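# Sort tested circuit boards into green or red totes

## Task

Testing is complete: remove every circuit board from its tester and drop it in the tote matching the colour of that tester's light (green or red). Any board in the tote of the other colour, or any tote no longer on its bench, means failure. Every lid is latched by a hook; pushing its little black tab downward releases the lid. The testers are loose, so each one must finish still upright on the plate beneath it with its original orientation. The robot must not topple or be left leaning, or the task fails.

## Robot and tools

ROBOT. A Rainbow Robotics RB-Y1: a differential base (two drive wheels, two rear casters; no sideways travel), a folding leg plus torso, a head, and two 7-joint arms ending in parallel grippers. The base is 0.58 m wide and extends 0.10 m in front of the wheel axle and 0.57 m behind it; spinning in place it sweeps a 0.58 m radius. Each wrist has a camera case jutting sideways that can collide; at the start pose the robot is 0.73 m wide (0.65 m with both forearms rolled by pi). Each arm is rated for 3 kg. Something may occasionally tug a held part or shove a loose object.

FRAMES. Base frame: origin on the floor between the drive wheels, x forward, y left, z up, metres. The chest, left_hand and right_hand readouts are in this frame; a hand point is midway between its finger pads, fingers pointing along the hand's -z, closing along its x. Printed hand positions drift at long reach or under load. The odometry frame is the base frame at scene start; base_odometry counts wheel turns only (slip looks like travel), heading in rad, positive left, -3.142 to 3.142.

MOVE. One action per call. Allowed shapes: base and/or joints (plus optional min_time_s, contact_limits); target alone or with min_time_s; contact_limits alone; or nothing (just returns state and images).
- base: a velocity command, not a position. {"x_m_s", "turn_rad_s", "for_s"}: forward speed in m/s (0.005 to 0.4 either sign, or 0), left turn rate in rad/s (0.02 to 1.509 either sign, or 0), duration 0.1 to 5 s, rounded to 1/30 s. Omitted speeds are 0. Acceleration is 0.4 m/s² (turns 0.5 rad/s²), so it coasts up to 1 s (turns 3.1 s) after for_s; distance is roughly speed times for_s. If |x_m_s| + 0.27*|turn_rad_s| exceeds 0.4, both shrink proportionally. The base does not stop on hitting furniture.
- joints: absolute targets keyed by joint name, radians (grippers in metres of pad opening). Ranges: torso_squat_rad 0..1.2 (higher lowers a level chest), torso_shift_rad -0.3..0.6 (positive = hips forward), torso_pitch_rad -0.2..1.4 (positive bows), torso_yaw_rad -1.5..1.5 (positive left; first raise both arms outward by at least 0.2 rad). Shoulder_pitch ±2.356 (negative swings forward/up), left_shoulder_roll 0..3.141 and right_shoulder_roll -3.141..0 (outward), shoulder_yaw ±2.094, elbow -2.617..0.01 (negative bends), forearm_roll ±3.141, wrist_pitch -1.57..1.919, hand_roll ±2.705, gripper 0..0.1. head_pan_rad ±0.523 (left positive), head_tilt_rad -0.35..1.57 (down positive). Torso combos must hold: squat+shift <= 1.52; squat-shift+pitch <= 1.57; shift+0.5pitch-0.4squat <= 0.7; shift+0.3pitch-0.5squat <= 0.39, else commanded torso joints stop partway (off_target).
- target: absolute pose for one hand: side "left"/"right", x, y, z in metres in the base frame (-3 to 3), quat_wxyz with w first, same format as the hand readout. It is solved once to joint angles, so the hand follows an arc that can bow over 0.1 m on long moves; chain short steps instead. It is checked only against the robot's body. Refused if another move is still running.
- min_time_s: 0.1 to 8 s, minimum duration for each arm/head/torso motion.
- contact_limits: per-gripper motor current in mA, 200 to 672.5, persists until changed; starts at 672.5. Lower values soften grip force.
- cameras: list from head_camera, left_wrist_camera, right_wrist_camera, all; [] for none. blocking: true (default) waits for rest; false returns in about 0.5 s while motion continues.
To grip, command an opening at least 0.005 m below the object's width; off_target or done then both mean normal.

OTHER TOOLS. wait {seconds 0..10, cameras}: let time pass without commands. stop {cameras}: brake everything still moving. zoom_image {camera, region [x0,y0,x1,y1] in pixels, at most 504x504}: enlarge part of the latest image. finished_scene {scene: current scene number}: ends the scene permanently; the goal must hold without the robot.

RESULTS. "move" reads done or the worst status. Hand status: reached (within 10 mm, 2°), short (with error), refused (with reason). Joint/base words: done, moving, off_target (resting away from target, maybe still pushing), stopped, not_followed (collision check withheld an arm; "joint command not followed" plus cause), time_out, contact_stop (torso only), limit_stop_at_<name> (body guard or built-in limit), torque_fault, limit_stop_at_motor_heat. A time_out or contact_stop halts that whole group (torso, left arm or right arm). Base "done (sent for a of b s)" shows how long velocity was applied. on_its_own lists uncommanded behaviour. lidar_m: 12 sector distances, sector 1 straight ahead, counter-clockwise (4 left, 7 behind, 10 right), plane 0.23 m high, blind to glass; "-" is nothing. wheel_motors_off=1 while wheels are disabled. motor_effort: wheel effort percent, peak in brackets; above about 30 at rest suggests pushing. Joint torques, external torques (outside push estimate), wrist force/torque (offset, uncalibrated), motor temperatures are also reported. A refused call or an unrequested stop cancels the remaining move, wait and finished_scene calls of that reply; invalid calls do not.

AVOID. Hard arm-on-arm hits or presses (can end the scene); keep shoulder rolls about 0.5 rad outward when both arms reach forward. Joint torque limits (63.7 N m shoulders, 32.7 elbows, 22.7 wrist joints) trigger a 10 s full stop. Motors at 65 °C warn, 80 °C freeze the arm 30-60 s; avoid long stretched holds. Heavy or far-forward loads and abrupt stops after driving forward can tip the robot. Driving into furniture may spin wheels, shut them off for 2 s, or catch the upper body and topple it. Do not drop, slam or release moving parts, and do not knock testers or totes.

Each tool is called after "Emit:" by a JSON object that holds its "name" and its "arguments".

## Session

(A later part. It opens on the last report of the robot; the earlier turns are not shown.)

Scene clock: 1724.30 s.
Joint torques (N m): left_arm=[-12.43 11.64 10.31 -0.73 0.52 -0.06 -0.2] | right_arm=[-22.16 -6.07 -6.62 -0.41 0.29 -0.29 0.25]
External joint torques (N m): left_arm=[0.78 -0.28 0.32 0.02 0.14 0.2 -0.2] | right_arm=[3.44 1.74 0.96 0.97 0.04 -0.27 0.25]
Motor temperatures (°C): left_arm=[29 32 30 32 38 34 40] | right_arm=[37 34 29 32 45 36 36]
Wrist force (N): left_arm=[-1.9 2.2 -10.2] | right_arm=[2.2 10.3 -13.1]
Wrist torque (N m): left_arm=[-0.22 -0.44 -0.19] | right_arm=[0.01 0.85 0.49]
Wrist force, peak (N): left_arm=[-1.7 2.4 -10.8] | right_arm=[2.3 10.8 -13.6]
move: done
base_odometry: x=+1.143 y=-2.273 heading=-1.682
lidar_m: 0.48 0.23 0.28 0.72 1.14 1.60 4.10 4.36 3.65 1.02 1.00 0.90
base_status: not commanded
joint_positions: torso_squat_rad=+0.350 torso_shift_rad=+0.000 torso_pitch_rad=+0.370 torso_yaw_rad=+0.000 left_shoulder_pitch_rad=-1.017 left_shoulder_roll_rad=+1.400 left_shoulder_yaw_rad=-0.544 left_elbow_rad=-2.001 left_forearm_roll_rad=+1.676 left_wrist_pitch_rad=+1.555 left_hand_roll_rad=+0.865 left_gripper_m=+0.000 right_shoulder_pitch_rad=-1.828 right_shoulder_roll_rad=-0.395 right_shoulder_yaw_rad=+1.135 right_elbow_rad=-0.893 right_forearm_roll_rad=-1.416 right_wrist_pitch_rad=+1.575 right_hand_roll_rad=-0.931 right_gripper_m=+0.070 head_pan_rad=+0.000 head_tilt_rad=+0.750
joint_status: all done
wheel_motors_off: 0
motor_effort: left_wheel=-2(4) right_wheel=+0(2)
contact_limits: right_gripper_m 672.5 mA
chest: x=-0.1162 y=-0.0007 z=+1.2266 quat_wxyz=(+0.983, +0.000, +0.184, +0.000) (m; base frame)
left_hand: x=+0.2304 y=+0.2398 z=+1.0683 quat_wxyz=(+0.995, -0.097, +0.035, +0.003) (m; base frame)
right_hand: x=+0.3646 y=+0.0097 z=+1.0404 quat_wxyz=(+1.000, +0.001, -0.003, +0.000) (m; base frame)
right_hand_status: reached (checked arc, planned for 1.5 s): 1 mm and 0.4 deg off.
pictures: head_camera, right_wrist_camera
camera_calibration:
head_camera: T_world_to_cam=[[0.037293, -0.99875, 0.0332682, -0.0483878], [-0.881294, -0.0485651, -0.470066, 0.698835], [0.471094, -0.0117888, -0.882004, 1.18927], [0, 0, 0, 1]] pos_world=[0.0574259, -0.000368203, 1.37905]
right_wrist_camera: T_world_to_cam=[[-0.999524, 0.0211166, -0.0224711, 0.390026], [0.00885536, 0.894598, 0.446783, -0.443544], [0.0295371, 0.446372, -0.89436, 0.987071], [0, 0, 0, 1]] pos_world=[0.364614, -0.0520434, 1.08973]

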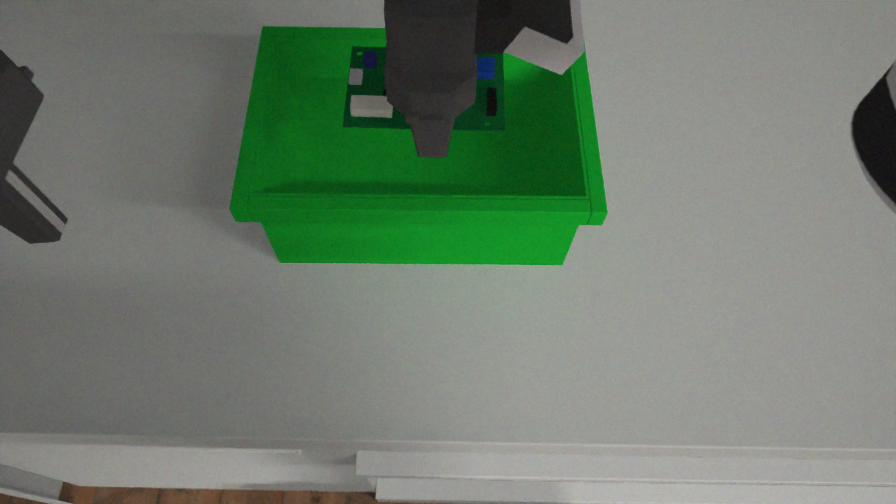

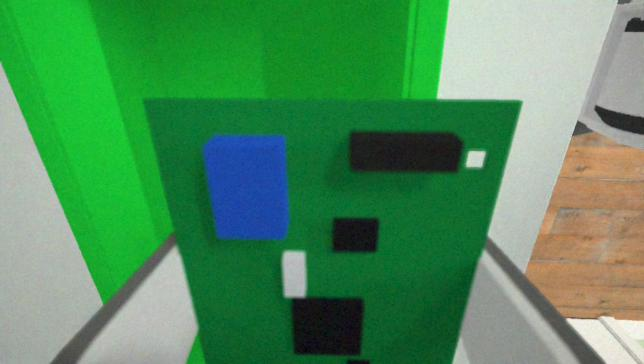

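Emit:
{"name": "move", "arguments": {"target": {"side":"right","x":0.375,"y":0.01,"z":1.08,"quat_wxyz":[1,0,0,0]}, "cameras": []}}

Emit:
{"name": "move", "arguments": {"joints": {"torso_pitch_rad":0.45}, "cameras": []}}

Emit:
{"name": "move", "arguments": {"target": {"side":"right","x":0.388,"y":0.01,"z":1.0,"quat_wxyz":[1,0,0,0]}, "min_time_s": 1.5, "cameras": ["head_camera","right_wrist_camera"]}}

Scene clock: 1739.70 s.
Joint torques (N m): left_arm=[-12.27 11.57 10.24 -0.82 0.53 -0.16 -0.2] | right_arm=[-23.13 -6.76 -7.09 -0.49 -0.08 -0.05 0.12]
External joint torques (N m): left_arm=[0.94 -0.34 0.25 -0.07 0.15 0.11 -0.2] | right_arm=[2.86 1.7 -0.38 0.72 -0.33 -0.04 0.12]
Motor temperatures (°C): left_arm=[29 32 30 32 38 34 40] | right_arm=[37 34 29 32 45 36 36]
Wrist force (N): left_arm=[-1.9 2.2 -10.3] | right_arm=[2.1 10.5 -13.6]
Wrist torque (N m): left_arm=[-0.22 -0.43 -0.21] | right_arm=[-0.01 0.83 0.51]
Wrist force, peak (N): left_arm=[-2.0 2.8 -10.6] | right_arm=[1.7 10.7 -14.4]
move: done
base_odometry: x=+1.143 y=-2.273 heading=-1.682
lidar_m: 0.49 0.24 0.28 0.72 1.14 1.61 4.10 4.36 3.65 1.02 0.99 0.90
base_status: not commanded
joint_positions: torso_squat_rad=+0.350 torso_shift_rad=+0.000 torso_pitch_rad=+0.370 torso_yaw_rad=+0.000 left_shoulder_pitch_rad=-1.017 left_shoulder_roll_rad=+1.400 left_shoulder_yaw_rad=-0.544 left_elbow_rad=-2.001 left_forearm_roll_rad=+1.676 left_wrist_pitch_rad=+1.555 left_hand_roll_rad=+0.865 left_gripper_m=+0.000 right_shoulder_pitch_rad=-1.920 right_shoulder_roll_rad=-0.372 right_shoulder_yaw_rad=+1.108 right_elbow_rad=-0.771 right_forearm_roll_rad=-1.448 right_wrist_pitch_rad=+1.641 right_hand_roll_rad=-0.860 right_gripper_m=+0.070 head_pan_rad=+0.000 head_tilt_rad=+0.750
joint_status: all done
wheel_motors_off: 0
motor_effort: left_wheel=-3(3) right_wheel=+1(4)
contact_limits: right_gripper_m 672.5 mA
chest: x=-0.1162 y=-0.0007 z=+1.2266 quat_wxyz=(+0.983, +0.000, +0.184, +0.000) (m; base frame)
left_hand: x=+0.2304 y=+0.2398 z=+1.0683 quat_wxyz=(+0.995, -0.097, +0.035, +0.003) (m; base frame)
right_hand: x=+0.3750 y=+0.0099 z=+1.0803 quat_wxyz=(+1.000, +0.000, -0.001, +0.000) (m; base frame)
right_hand_status: reached (checked arc, planned for 0.4 s): 0 mm and 0.1 deg off.
pictures: none
No camera images: "cameras" was empty.

Scene clock: 1740.77 s.
Joint torques (N m): left_arm=[-11.66 11.88 10.09 -1.23 0.69 -0.04 -0.16] | right_arm=[-23.59 -6.24 -6.93 -0.8 -0.18 0.14 0.22]
External joint torques (N m): left_arm=[1.04 -0.35 0.27 -0.02 0.2 0.11 -0.17] | right_arm=[2.41 1.45 -0.26 0.84 -0.3 0.05 0.23]
Motor temperatures (°C): left_arm=[29 32 30 32 38 34 40] | right_arm=[37 34 29 32 45 36 36]
Wrist force (N): left_arm=[-1.4 2.3 -10.5] | right_arm=[2.6 10.6 -13.4]
Wrist torque (N m): left_arm=[-0.21 -0.41 -0.20] | right_arm=[-0.04 0.85 0.51]
Wrist force, peak (N): left_arm=[-1.2 2.4 -10.9] | right_arm=[3.3 10.7 -13.7]
move: done
base_odometry: x=+1.143 y=-2.273 heading=-1.682
lidar_m: 0.48 0.23 0.28 0.71 1.13 1.61 4.11 4.36 3.65 1.02 1.00 0.89
base_status: not commanded
joint_positions: torso_squat_rad=+0.350 torso_shift_rad=+0.000 torso_pitch_rad=+0.450 torso_yaw_rad=+0.000 left_shoulder_pitch_rad=-1.017 left_shoulder_roll_rad=+1.400 left_shoulder_yaw_rad=-0.544 left_elbow_rad=-2.001 left_forearm_roll_rad=+1.676 left_wrist_pitch_rad=+1.555 left_hand_roll_rad=+0.865 left_gripper_m=+0.000 right_shoulder_pitch_rad=-1.919 right_shoulder_roll_rad=-0.372 right_shoulder_yaw_rad=+1.108 right_elbow_rad=-0.771 right_forearm_roll_rad=-1.448 right_wrist_pitch_rad=+1.641 right_hand_roll_rad=-0.860 right_gripper_m=+0.070 head_pan_rad=+0.000 head_tilt_rad=+0.750
joint_status: all done
wheel_motors_off: 0
motor_effort: left_wheel=-2(3) right_wheel=+1(3)
contact_limits: right_gripper_m 672.5 mA
chest: x=-0.0935 y=-0.0007 z=+1.2167 quat_wxyz=(+0.975, +0.000, +0.223, +0.000) (m; base frame)
left_hand: x=+0.2393 y=+0.2398 z=+1.0313 quat_wxyz=(+0.992, -0.097, +0.075, +0.007) (m; base frame)
right_hand: x=+0.3844 y=+0.0099 z=+1.0316 quat_wxyz=(+0.999, +0.000, +0.039, +0.000) (m; base frame)
pictures: none
No camera images: "cameras" was empty.

Scene clock: 1742.60 s.
Joint torques (N m): left_arm=[-11.68 12.07 10.04 -1.22 0.71 -0.07 -0.18] | right_arm=[-22.19 -8.68 -6.38 -1.96 0.32 -0.33 -0.33]
External joint torques (N m): left_arm=[1.02 -0.17 0.22 0 0.22 0.09 -0.19] | right_arm=[3.42 -1.47 1.18 -0.29 0.08 -0.32 -0.33]
Motor temperatures (°C): left_arm=[29 32 30 32 38 34 40] | right_arm=[37 34 29 32 45 36 36]
Wrist force (N): left_arm=[-1.5 2.4 -10.2] | right_arm=[2.1 10.6 -13.3]
Wrist torque (N m): left_arm=[-0.24 -0.43 -0.20] | right_arm=[-0.04 0.83 0.51]
Wrist force, peak (N): left_arm=[-1.2 1.8 -10.7] | right_arm=[2.7 10.8 -13.6]
move: done
base_odometry: x=+1.143 y=-2.273 heading=-1.682
lidar_m: 0.49 0.23 0.28 0.72 1.14 1.61 4.11 4.36 3.65 1.01 1.00 0.90
base_status: not commanded
joint_positions: torso_squat_rad=+0.350 torso_shift_rad=+0.000 torso_pitch_rad=+0.450 torso_yaw_rad=+0.000 left_shoulder_pitch_rad=-1.017 left_shoulder_roll_rad=+1.400 left_shoulder_yaw_rad=-0.544 left_elbow_rad=-2.001 left_forearm_roll_rad=+1.676 left_wrist_pitch_rad=+1.555 left_hand_roll_rad=+0.865 left_gripper_m=+0.000 right_shoulder_pitch_rad=-1.849 right_shoulder_roll_rad=-0.402 right_shoulder_yaw_rad=+1.147 right_elbow_rad=-0.898 right_forearm_roll_rad=-1.379 right_wrist_pitch_rad=+1.540 right_hand_roll_rad=-0.937 right_gripper_m=+0.070 head_pan_rad=+0.000 head_tilt_rad=+0.750
joint_status: all done
wheel_motors_off: 0
motor_effort: left_wheel=-3(4) right_wheel=+0(4)
contact_limits: right_gripper_m 672.5 mA
chest: x=-0.0935 y=-0.0007 z=+1.2167 quat_wxyz=(+0.975, +0.000, +0.223, +0.000) (m; base frame)
left_hand: x=+0.2393 y=+0.2398 z=+1.0313 quat_wxyz=(+0.992, -0.097, +0.075, +0.007) (m; base frame)
right_hand: x=+0.3879 y=+0.0104 z=+1.0004 quat_wxyz=(+1.000, +0.000, +0.000, +0.000) (m; base frame)
right_hand_status: reached (checked arc, planned for 1.5 s): 1 mm and 0.1 deg off.
pictures: head_camera, right_wrist_camera
camera_calibration:
head_camera: T_world_to_cam=[[0.0399056, -0.998749, 0.0301332, -0.0448633], [-0.916031, -0.0486132, -0.398151, 0.623451], [0.399118, -0.0117145, -0.916825, 1.20552], [0, 0, 0, 1]] pos_world=[0.0917451, -0.000377239, 1.35483]
right_wrist_camera: T_world_to_cam=[[-0.999674, 0.0195224, -0.0164612, 0.406525], [0.0101738, 0.895738, 0.444466, -0.424638], [0.0234219, 0.444154, -0.895644, 0.953991], [0, 0, 0, 1]] pos_world=[0.388369, -0.0512906, 1.04987]

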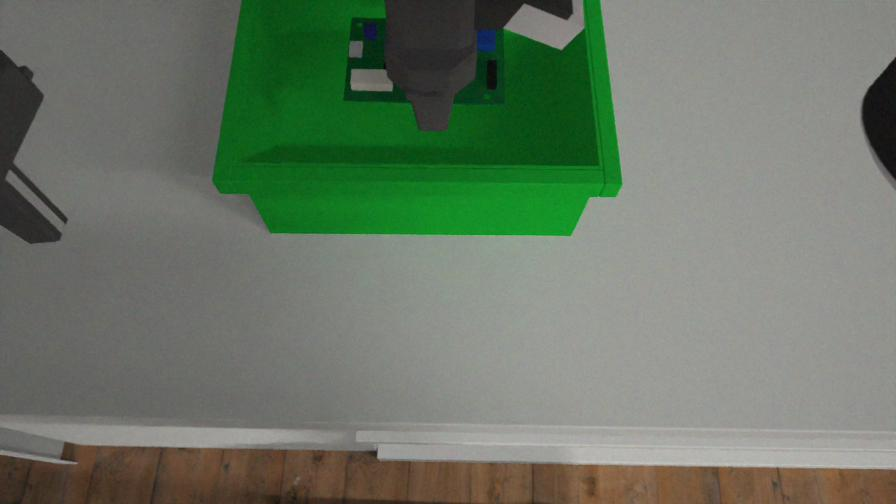

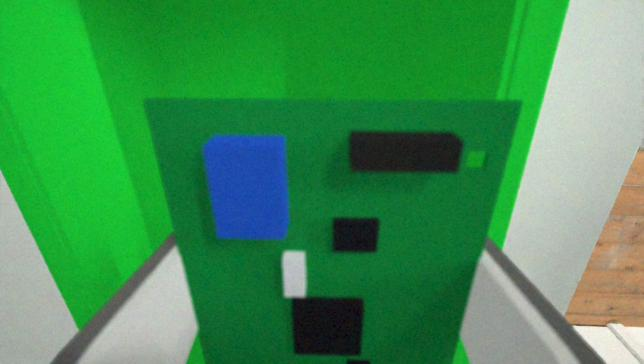

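Emit:
{"name": "move", "arguments": {"target": {"side":"right","x":0.394,"y":0.01,"z":0.955,"quat_wxyz":[1,0,0,0]}, "min_time_s": 2, "cameras": ["head_camera","right_wrist_camera"]}}

Emit:
{"name": "move", "arguments": {"target": {"side":"right","x":0.394,"y":0.01,"z":0.932,"quat_wxyz":[1,0,0,0]}, "min_time_s": 2, "cameras": ["right_wrist_camera"]}}

Scene clock: 1751.70 s.
Joint torques (N m): left_arm=[-11.7 11.9 10.17 -1.3 0.66 -0.06 -0.16] | right_arm=[-22.34 -4.07 -5.21 -0.58 0.3 -0.25 0.27]
External joint torques (N m): left_arm=[1 -0.34 0.35 -0.08 0.16 0.09 -0.17] | right_arm=[3.28 2.68 1.31 1.21 0.05 -0.23 0.27]
Motor temperatures (°C): left_arm=[29 32 30 32 38 34 40] | right_arm=[37 34 29 32 45 36 36]
Wrist force (N): left_arm=[-1.4 2.6 -10.4] | right_arm=[2.2 10.5 -13.3]
Wrist torque (N m): left_arm=[-0.23 -0.42 -0.20] | right_arm=[-0.03 0.86 0.49]
Wrist force, peak (N): left_arm=[-1.3 2.5 -10.8] | right_arm=[2.3 10.7 -13.7]
move: done
base_odometry: x=+1.143 y=-2.273 heading=-1.682
lidar_m: 0.49 0.23 0.29 0.72 1.14 1.60 4.11 4.36 3.64 1.01 1.01 0.89
base_status: not commanded
joint_positions: torso_squat_rad=+0.350 torso_shift_rad=+0.000 torso_pitch_rad=+0.450 torso_yaw_rad=+0.000 left_shoulder_pitch_rad=-1.017 left_shoulder_roll_rad=+1.400 left_shoulder_yaw_rad=-0.544 left_elbow_rad=-2.001 left_forearm_roll_rad=+1.676 left_wrist_pitch_rad=+1.555 left_hand_roll_rad=+0.865 left_gripper_m=+0.000 right_shoulder_pitch_rad=-1.795 right_shoulder_roll_rad=-0.330 right_shoulder_yaw_rad=+1.176 right_elbow_rad=-0.763 right_forearm_roll_rad=-1.344 right_wrist_pitch_rad=+1.444 right_hand_roll_rad=-0.866 right_gripper_m=+0.070 head_pan_rad=+0.000 head_tilt_rad=+0.750
joint_status: all done
wheel_motors_off: 0
motor_effort: left_wheel=-2(3) right_wheel=+2(3)
contact_limits: right_gripper_m 672.5 mA
chest: x=-0.0935 y=-0.0007 z=+1.2167 quat_wxyz=(+0.975, +0.000, +0.223, +0.000) (m; base frame)
left_hand: x=+0.2393 y=+0.2398 z=+1.0313 quat_wxyz=(+0.992, -0.097, +0.075, +0.007) (m; base frame)
right_hand: x=+0.3938 y=+0.0096 z=+0.9555 quat_wxyz=(+1.000, +0.001, -0.002, +0.000) (m; base frame)
right_hand_status: reached (checked arc, planned for 2.0 s): 1 mm and 0.3 deg off.
pictures: head_camera, right_wrist_camera
camera_calibration:
head_camera: T_world_to_cam=[[0.0399059, -0.998749, 0.0301334, -0.0448633], [-0.916031, -0.0486135, -0.398151, 0.623451], [0.399118, -0.0117145, -0.916825, 1.20552], [0, 0, 0, 1]] pos_world=[0.0917452, -0.000376933, 1.35483]
right_wrist_camera: T_world_to_cam=[[-0.99955, 0.0209572, -0.0214433, 0.416362], [0.00921022, 0.895195, 0.44558, -0.404744], [0.0285341, 0.445182, -0.894985, 0.911399], [0, 0, 0, 1]] pos_world=[0.393896, -0.0521399, 1.00496]

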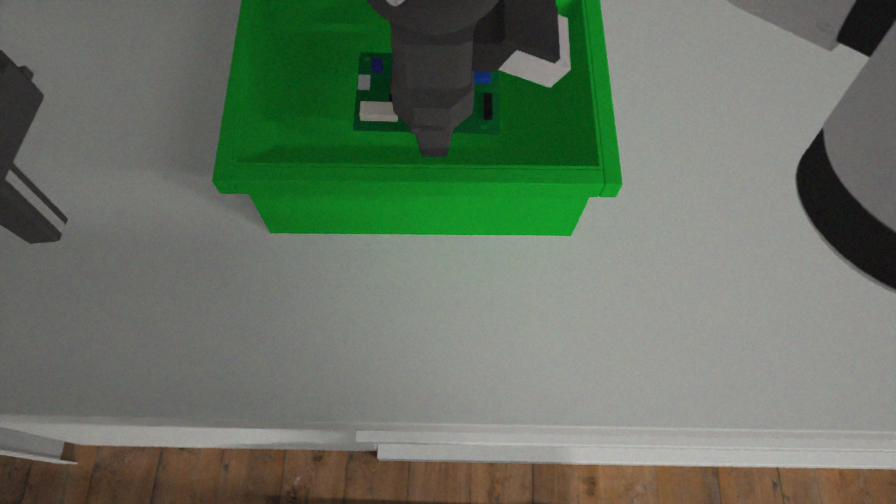

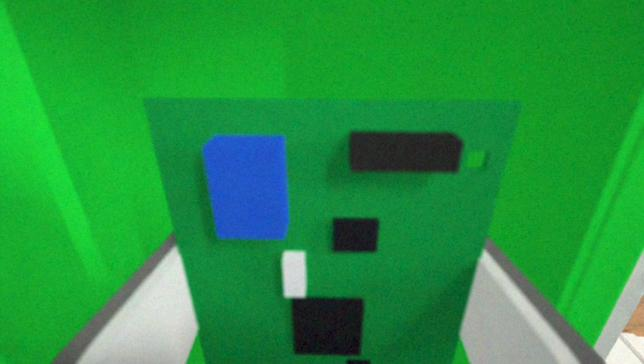

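Scene clock: 1754.03 s.
Joint torques (N m): left_arm=[-11.66 11.79 10.29 -1.33 0.66 -0.06 -0.14] | right_arm=[-21.89 -4.01 -4.59 -0.57 0.36 -0.43 0.36]
External joint torques (N m): left_arm=[1.04 -0.44 0.47 -0.11 0.17 0.1 -0.15] | right_arm=[3.65 2.44 1.14 1.23 0.11 -0.42 0.36]
Motor temperatures (°C): left_arm=[29 32 30 32 38 34 40] | right_arm=[37 34 29 32 45 36 36]
Wrist force (N): left_arm=[-1.5 2.1 -10.5] | right_arm=[2.0 10.6 -13.4]
Wrist torque (N m): left_arm=[-0.20 -0.43 -0.22] | right_arm=[-0.05 0.80 0.52]
Wrist force, peak (N): left_arm=[-1.6 2.5 -10.8] | right_arm=[2.1 10.8 -13.7]
move: done
base_odometry: x=+1.143 y=-2.273 heading=-1.682
lidar_m: 0.49 0.23 0.29 0.71 1.14 1.61 4.11 4.36 3.65 1.01 1.00 0.89
base_status: not commanded
joint_positions: torso_squat_rad=+0.350 torso_shift_rad=+0.000 torso_pitch_rad=+0.450 torso_yaw_rad=+0.000 left_shoulder_pitch_rad=-1.017 left_shoulder_roll_rad=+1.400 left_shoulder_yaw_rad=-0.544 left_elbow_rad=-2.001 left_forearm_roll_rad=+1.676 left_wrist_pitch_rad=+1.555 left_hand_roll_rad=+0.865 left_gripper_m=+0.000 right_shoulder_pitch_rad=-1.772 right_shoulder_roll_rad=-0.278 right_shoulder_yaw_rad=+1.187 right_elbow_rad=-0.667 right_forearm_roll_rad=-1.333 right_wrist_pitch_rad=+1.396 right_hand_roll_rad=-0.818 right_gripper_m=+0.070 head_pan_rad=+0.000 head_tilt_rad=+0.750
joint_status: all done
wheel_motors_off: 0
motor_effort: left_wheel=-3(4) right_wheel=+0(4)
contact_limits: right_gripper_m 672.5 mA
chest: x=-0.0935 y=-0.0007 z=+1.2167 quat_wxyz=(+0.975, +0.000, +0.223, +0.000) (m; base frame)
left_hand: x=+0.2393 y=+0.2398 z=+1.0313 quat_wxyz=(+0.992, -0.097, +0.075, +0.007) (m; base frame)
right_hand: x=+0.3942 y=+0.0099 z=+0.9324 quat_wxyz=(+1.000, +0.000, -0.001, +0.000) (m; base frame)
right_hand_status: reached (checked arc, planned for 2.0 s): 0 mm and 0.1 deg off.
pictures: right_wrist_camera
camera_calibration:
right_wrist_camera: T_world_to_cam=[[-0.999608, 0.0207192, -0.0188519, 0.413842], [0.0101727, 0.895546, 0.444853, -0.39443], [0.0260998, 0.444487, -0.895405, 0.891935], [0, 0, 0, 1]] pos_world=[0.394413, -0.0517973, 0.981909]

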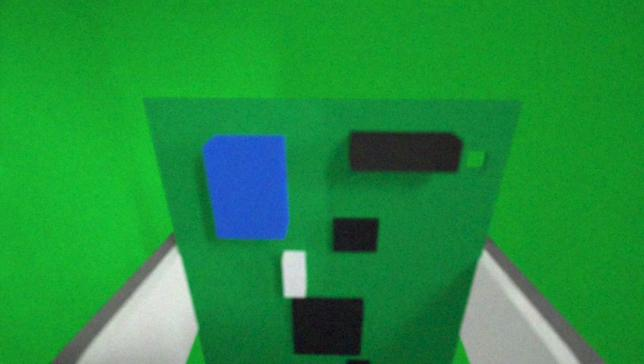

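Emit:
{"name": "move", "arguments": {"target": {"side":"right","x":0.394,"y":0.01,"z":0.92,"quat_wxyz":[1,0,0,0]}, "min_time_s": 1.5, "cameras": []}}

Emit:
{"name": "move", "arguments": {"target": {"side":"right","x":0.394,"y":0.01,"z":0.912,"quat_wxyz":[1,0,0,0]}, "min_time_s": 1.5, "cameras": ["head_camera"]}}

Scene clock: 1760.33 s.
Joint torques (N m): left_arm=[-11.82 11.92 10.26 -1.25 0.69 -0.04 -0.16] | right_arm=[-21.76 -3.6 -4.25 -0.73 0.39 -0.36 0.37]
External joint torques (N m): left_arm=[0.88 -0.31 0.44 -0.03 0.19 0.12 -0.17] | right_arm=[3.69 2.67 1.11 1.06 0.14 -0.34 0.37]
Motor temperatures (°C): left_arm=[29 32 30 32 38 34 40] | right_arm=[37 34 29 32 45 36 36]
Wrist force (N): left_arm=[-1.4 2.5 -10.4] | right_arm=[2.0 10.6 -13.5]
Wrist torque (N m): left_arm=[-0.23 -0.42 -0.21] | right_arm=[-0.04 0.81 0.50]
Wrist force, peak (N): left_arm=[-1.5 2.4 -10.7] | right_arm=[1.9 11.2 -13.5]
move: done
base_odometry: x=+1.143 y=-2.273 heading=-1.682
lidar_m: 0.50 0.24 0.29 0.71 1.14 1.61 4.10 4.36 3.64 1.02 1.00 0.90
base_status: not commanded
joint_positions: torso_squat_rad=+0.350 torso_shift_rad=+0.000 torso_pitch_rad=+0.450 torso_yaw_rad=+0.000 left_shoulder_pitch_rad=-1.017 left_shoulder_roll_rad=+1.400 left_shoulder_yaw_rad=-0.544 left_elbow_rad=-2.001 left_forearm_roll_rad=+1.676 left_wrist_pitch_rad=+1.555 left_hand_roll_rad=+0.865 left_gripper_m=+0.000 right_shoulder_pitch_rad=-1.759 right_shoulder_roll_rad=-0.254 right_shoulder_yaw_rad=+1.193 right_elbow_rad=-0.624 right_forearm_roll_rad=-1.327 right_wrist_pitch_rad=+1.371 right_hand_roll_rad=-0.797 right_gripper_m=+0.070 head_pan_rad=+0.000 head_tilt_rad=+0.750
joint_status: all done
wheel_motors_off: 0
motor_effort: left_wheel=-1(4) right_wheel=+3(3)
contact_limits: right_gripper_m 672.5 mA
chest: x=-0.0935 y=-0.0007 z=+1.2167 quat_wxyz=(+0.975, +0.000, +0.223, +0.000) (m; base frame)
left_hand: x=+0.2393 y=+0.2398 z=+1.0313 quat_wxyz=(+0.992, -0.097, +0.075, +0.007) (m; base frame)
right_hand: x=+0.3938 y=+0.0096 z=+0.9209 quat_wxyz=(+1.000, +0.000, -0.001, +0.000) (m; base frame)
right_hand_status: reached (checked arc, planned for 1.5 s): 1 mm and 0.2 deg off.
pictures: none
No camera images: "cameras" was empty.

Scene clock: 1762.17 s.
Joint torques (N m): left_arm=[-11.62 11.99 10.26 -1.33 0.66 -0.08 -0.2] | right_arm=[-21.9 -3.62 -3.65 -0.7 0.31 -0.31 0.3]
External joint torques (N m): left_arm=[1.08 -0.24 0.44 -0.11 0.16 0.08 -0.21] | right_arm=[3.49 2.53 1.33 1.08 0.06 -0.29 0.3]
Motor temperatures (°C): left_arm=[29 32 30 32 38 34 40] | right_arm=[37 34 29 32 45 36 36]
Wrist force (N): left_arm=[-1.3 2.4 -10.5] | right_arm=[2.3 10.7 -13.6]
Wrist torque (N m): left_arm=[-0.22 -0.41 -0.21] | right_arm=[-0.05 0.86 0.49]
Wrist force, peak (N): left_arm=[-1.6 2.3 -10.6] | right_arm=[2.2 10.8 -13.6]
move: done
base_odometry: x=+1.143 y=-2.273 heading=-1.682
lidar_m: 0.49 0.23 0.28 0.72 1.14 1.61 4.10 4.35 3.64 1.01 1.00 0.90
base_status: not commanded
joint_positions: torso_squat_rad=+0.350 torso_shift_rad=+0.000 torso_pitch_rad=+0.450 torso_yaw_rad=+0.000 left_shoulder_pitch_rad=-1.017 left_shoulder_roll_rad=+1.400 left_shoulder_yaw_rad=-0.544 left_elbow_rad=-2.001 left_forearm_roll_rad=+1.676 left_wrist_pitch_rad=+1.555 left_hand_roll_rad=+0.865 left_gripper_m=+0.000 right_shoulder_pitch_rad=-1.752 right_shoulder_roll_rad=-0.230 right_shoulder_yaw_rad=+1.195 right_elbow_rad=-0.578 right_forearm_roll_rad=-1.325 right_wrist_pitch_rad=+1.351 right_hand_roll_rad=-0.775 right_gripper_m=+0.070 head_pan_rad=+0.000 head_tilt_rad=+0.750
joint_status: all done
wheel_motors_off: 0
motor_effort: left_wheel=-1(4) right_wheel=+1(3)
contact_limits: right_gripper_m 672.5 mA
chest: x=-0.0935 y=-0.0007 z=+1.2167 quat_wxyz=(+0.975, +0.000, +0.223, +0.000) (m; base frame)
left_hand: x=+0.2393 y=+0.2398 z=+1.0313 quat_wxyz=(+0.992, -0.097, +0.075, +0.007) (m; base frame)
right_hand: x=+0.3939 y=+0.0097 z=+0.9127 quat_wxyz=(+1.000, +0.000, -0.001, +0.000) (m; base frame)
right_hand_status: reached (checked arc, planned for 1.5 s): 1 mm and 0.2 deg off.
pictures: head_camera
camera_calibration:
head_camera: T_world_to_cam=[[0.0399057, -0.998749, 0.0301333, -0.0448634], [-0.916031, -0.0486133, -0.398151, 0.623451], [0.399118, -0.0117146, -0.916825, 1.20552], [0, 0, 0, 1]] pos_world=[0.0917452, -0.000377122, 1.35483]

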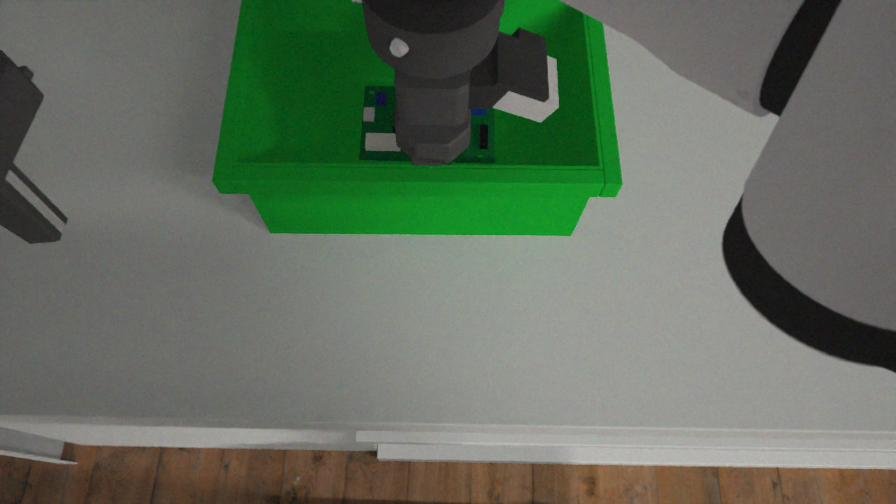

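Emit:
{"name": "move", "arguments": {"target": {"side":"right","x":0.394,"y":0.01,"z":0.908,"quat_wxyz":[1,0,0,0]}, "min_time_s": 1.5, "cameras": []}}

Emit:
{"name": "move", "arguments": {"joints": {"right_gripper_m":0.086}, "cameras": ["right_wrist_camera"]}}

Scene clock: 1768.47 s.
Joint torques (N m): left_arm=[-11.9 11.82 10.26 -1.18 0.73 -0.09 -0.16] | right_arm=[-13.59 -1.69 -1.81 1.2 2.01 -3.34 0.14]
External joint torques (N m): left_arm=[0.81 -0.41 0.43 0.03 0.24 0.07 -0.16] | right_arm=[11.8 4.42 2.88 2.95 1.76 -3.31 0.14]
Motor temperatures (°C): left_arm=[29 32 30 32 38 34 40] | right_arm=[37 34 29 32 45 36 36]
Wrist force (N): left_arm=[-1.4 2.3 -10.3] | right_arm=[-5.1 6.4 22.5]
Wrist torque (N m): left_arm=[-0.22 -0.42 -0.20] | right_arm=[0.29 2.79 0.79]
Wrist force, peak (N): left_arm=[-1.4 2.3 -10.7] | right_arm=[-4.9 6.4 22.8]
move: done
base_odometry: x=+1.143 y=-2.273 heading=-1.682
lidar_m: 0.49 0.23 0.29 0.71 1.14 1.61 4.11 4.36 3.64 1.02 0.99 0.90
base_status: not commanded
joint_positions: torso_squat_rad=+0.350 torso_shift_rad=+0.000 torso_pitch_rad=+0.449 torso_yaw_rad=+0.000 left_shoulder_pitch_rad=-1.017 left_shoulder_roll_rad=+1.400 left_shoulder_yaw_rad=-0.544 left_elbow_rad=-2.001 left_forearm_roll_rad=+1.676 left_wrist_pitch_rad=+1.555 left_hand_roll_rad=+0.865 left_gripper_m=+0.000 right_shoulder_pitch_rad=-1.753 right_shoulder_roll_rad=-0.213 right_shoulder_yaw_rad=+1.195 right_elbow_rad=-0.543 right_forearm_roll_rad=-1.325 right_wrist_pitch_rad=+1.342 right_hand_roll_rad=-0.756 right_gripper_m=+0.070 head_pan_rad=+0.000 head_tilt_rad=+0.750
joint_status: all done
wheel_motors_off: 0
motor_effort: left_wheel=-2(4) right_wheel=+1(3)
contact_limits: right_gripper_m 672.5 mA
chest: x=-0.0941 y=-0.0007 z=+1.2168 quat_wxyz=(+0.975, +0.000, +0.222, +0.000) (m; base frame)
left_hand: x=+0.2389 y=+0.2398 z=+1.0318 quat_wxyz=(+0.992, -0.097, +0.074, +0.007) (m; base frame)
right_hand: x=+0.3944 y=+0.0102 z=+0.9103 quat_wxyz=(+1.000, +0.001, -0.002, +0.000) (m; base frame)
right_hand_status: reached (checked arc, planned for 1.5 s): 2 mm and 0.3 deg off.
pictures: none
No camera images: "cameras" was empty.

Scene clock: 1769.10 s.
Joint torques (N m): left_arm=[-11.77 11.76 10.03 -1.19 0.67 -0.12 -0.16] | right_arm=[-13.5 -1.76 -1.73 1.32 1.95 -3.39 0.07]
External joint torques (N m): left_arm=[0.94 -0.47 0.2 0.02 0.17 0.03 -0.17] | right_arm=[11.9 4.36 2.95 3.06 1.7 -3.37 0.07]
Motor temperatures (°C): left_arm=[29 32 30 32 38 34 40] | right_arm=[37 34 29 32 45 36 36]
Wrist force (N): left_arm=[-1.3 2.3 -10.5] | right_arm=[-4.9 6.6 22.6]
Wrist torque (N m): left_arm=[-0.21 -0.40 -0.21] | right_arm=[0.25 2.80 0.79]
Wrist force, peak (N): left_arm=[-1.3 2.4 -10.6] | right_arm=[-4.9 6.4 22.8]
move: done
base_odometry: x=+1.143 y=-2.273 heading=-1.682
lidar_m: 0.48 0.23 0.28 0.72 1.15 1.61 4.10 4.36 3.66 1.01 1.00 0.90
base_status: not commanded
joint_positions: torso_squat_rad=+0.350 torso_shift_rad=+0.000 torso_pitch_rad=+0.449 torso_yaw_rad=+0.000 left_shoulder_pitch_rad=-1.017 left_shoulder_roll_rad=+1.400 left_shoulder_yaw_rad=-0.544 left_elbow_rad=-2.001 left_forearm_roll_rad=+1.676 left_wrist_pitch_rad=+1.555 left_hand_roll_rad=+0.865 left_gripper_m=+0.000 right_shoulder_pitch_rad=-1.753 right_shoulder_roll_rad=-0.213 right_shoulder_yaw_rad=+1.195 right_elbow_rad=-0.543 right_forearm_roll_rad=-1.325 right_wrist_pitch_rad=+1.342 right_hand_roll_rad=-0.756 right_gripper_m=+0.086 head_pan_rad=+0.000 head_tilt_rad=+0.750
joint_status: all done
wheel_motors_off: 0
motor_effort: left_wheel=-3(4) right_wheel=-1(3)
contact_limits: right_gripper_m 672.5 mA
chest: x=-0.0941 y=-0.0007 z=+1.2168 quat_wxyz=(+0.975, +0.000, +0.222, +0.000) (m; base frame)
left_hand: x=+0.2389 y=+0.2398 z=+1.0318 quat_wxyz=(+0.992, -0.097, +0.074, +0.007) (m; base frame)
right_hand: x=+0.3944 y=+0.0102 z=+0.9103 quat_wxyz=(+1.000, +0.001, -0.002, +0.000) (m; base frame)
pictures: right_wrist_camera
camera_calibration:
right_wrist_camera: T_world_to_cam=[[-0.999566, 0.0202017, -0.0214308, 0.415987], [0.008547, 0.895325, 0.445331, -0.384634], [0.028184, 0.444955, -0.89511, 0.87086], [0, 0, 0, 1]] pos_world=[0.39455, -0.0515238, 0.95972]

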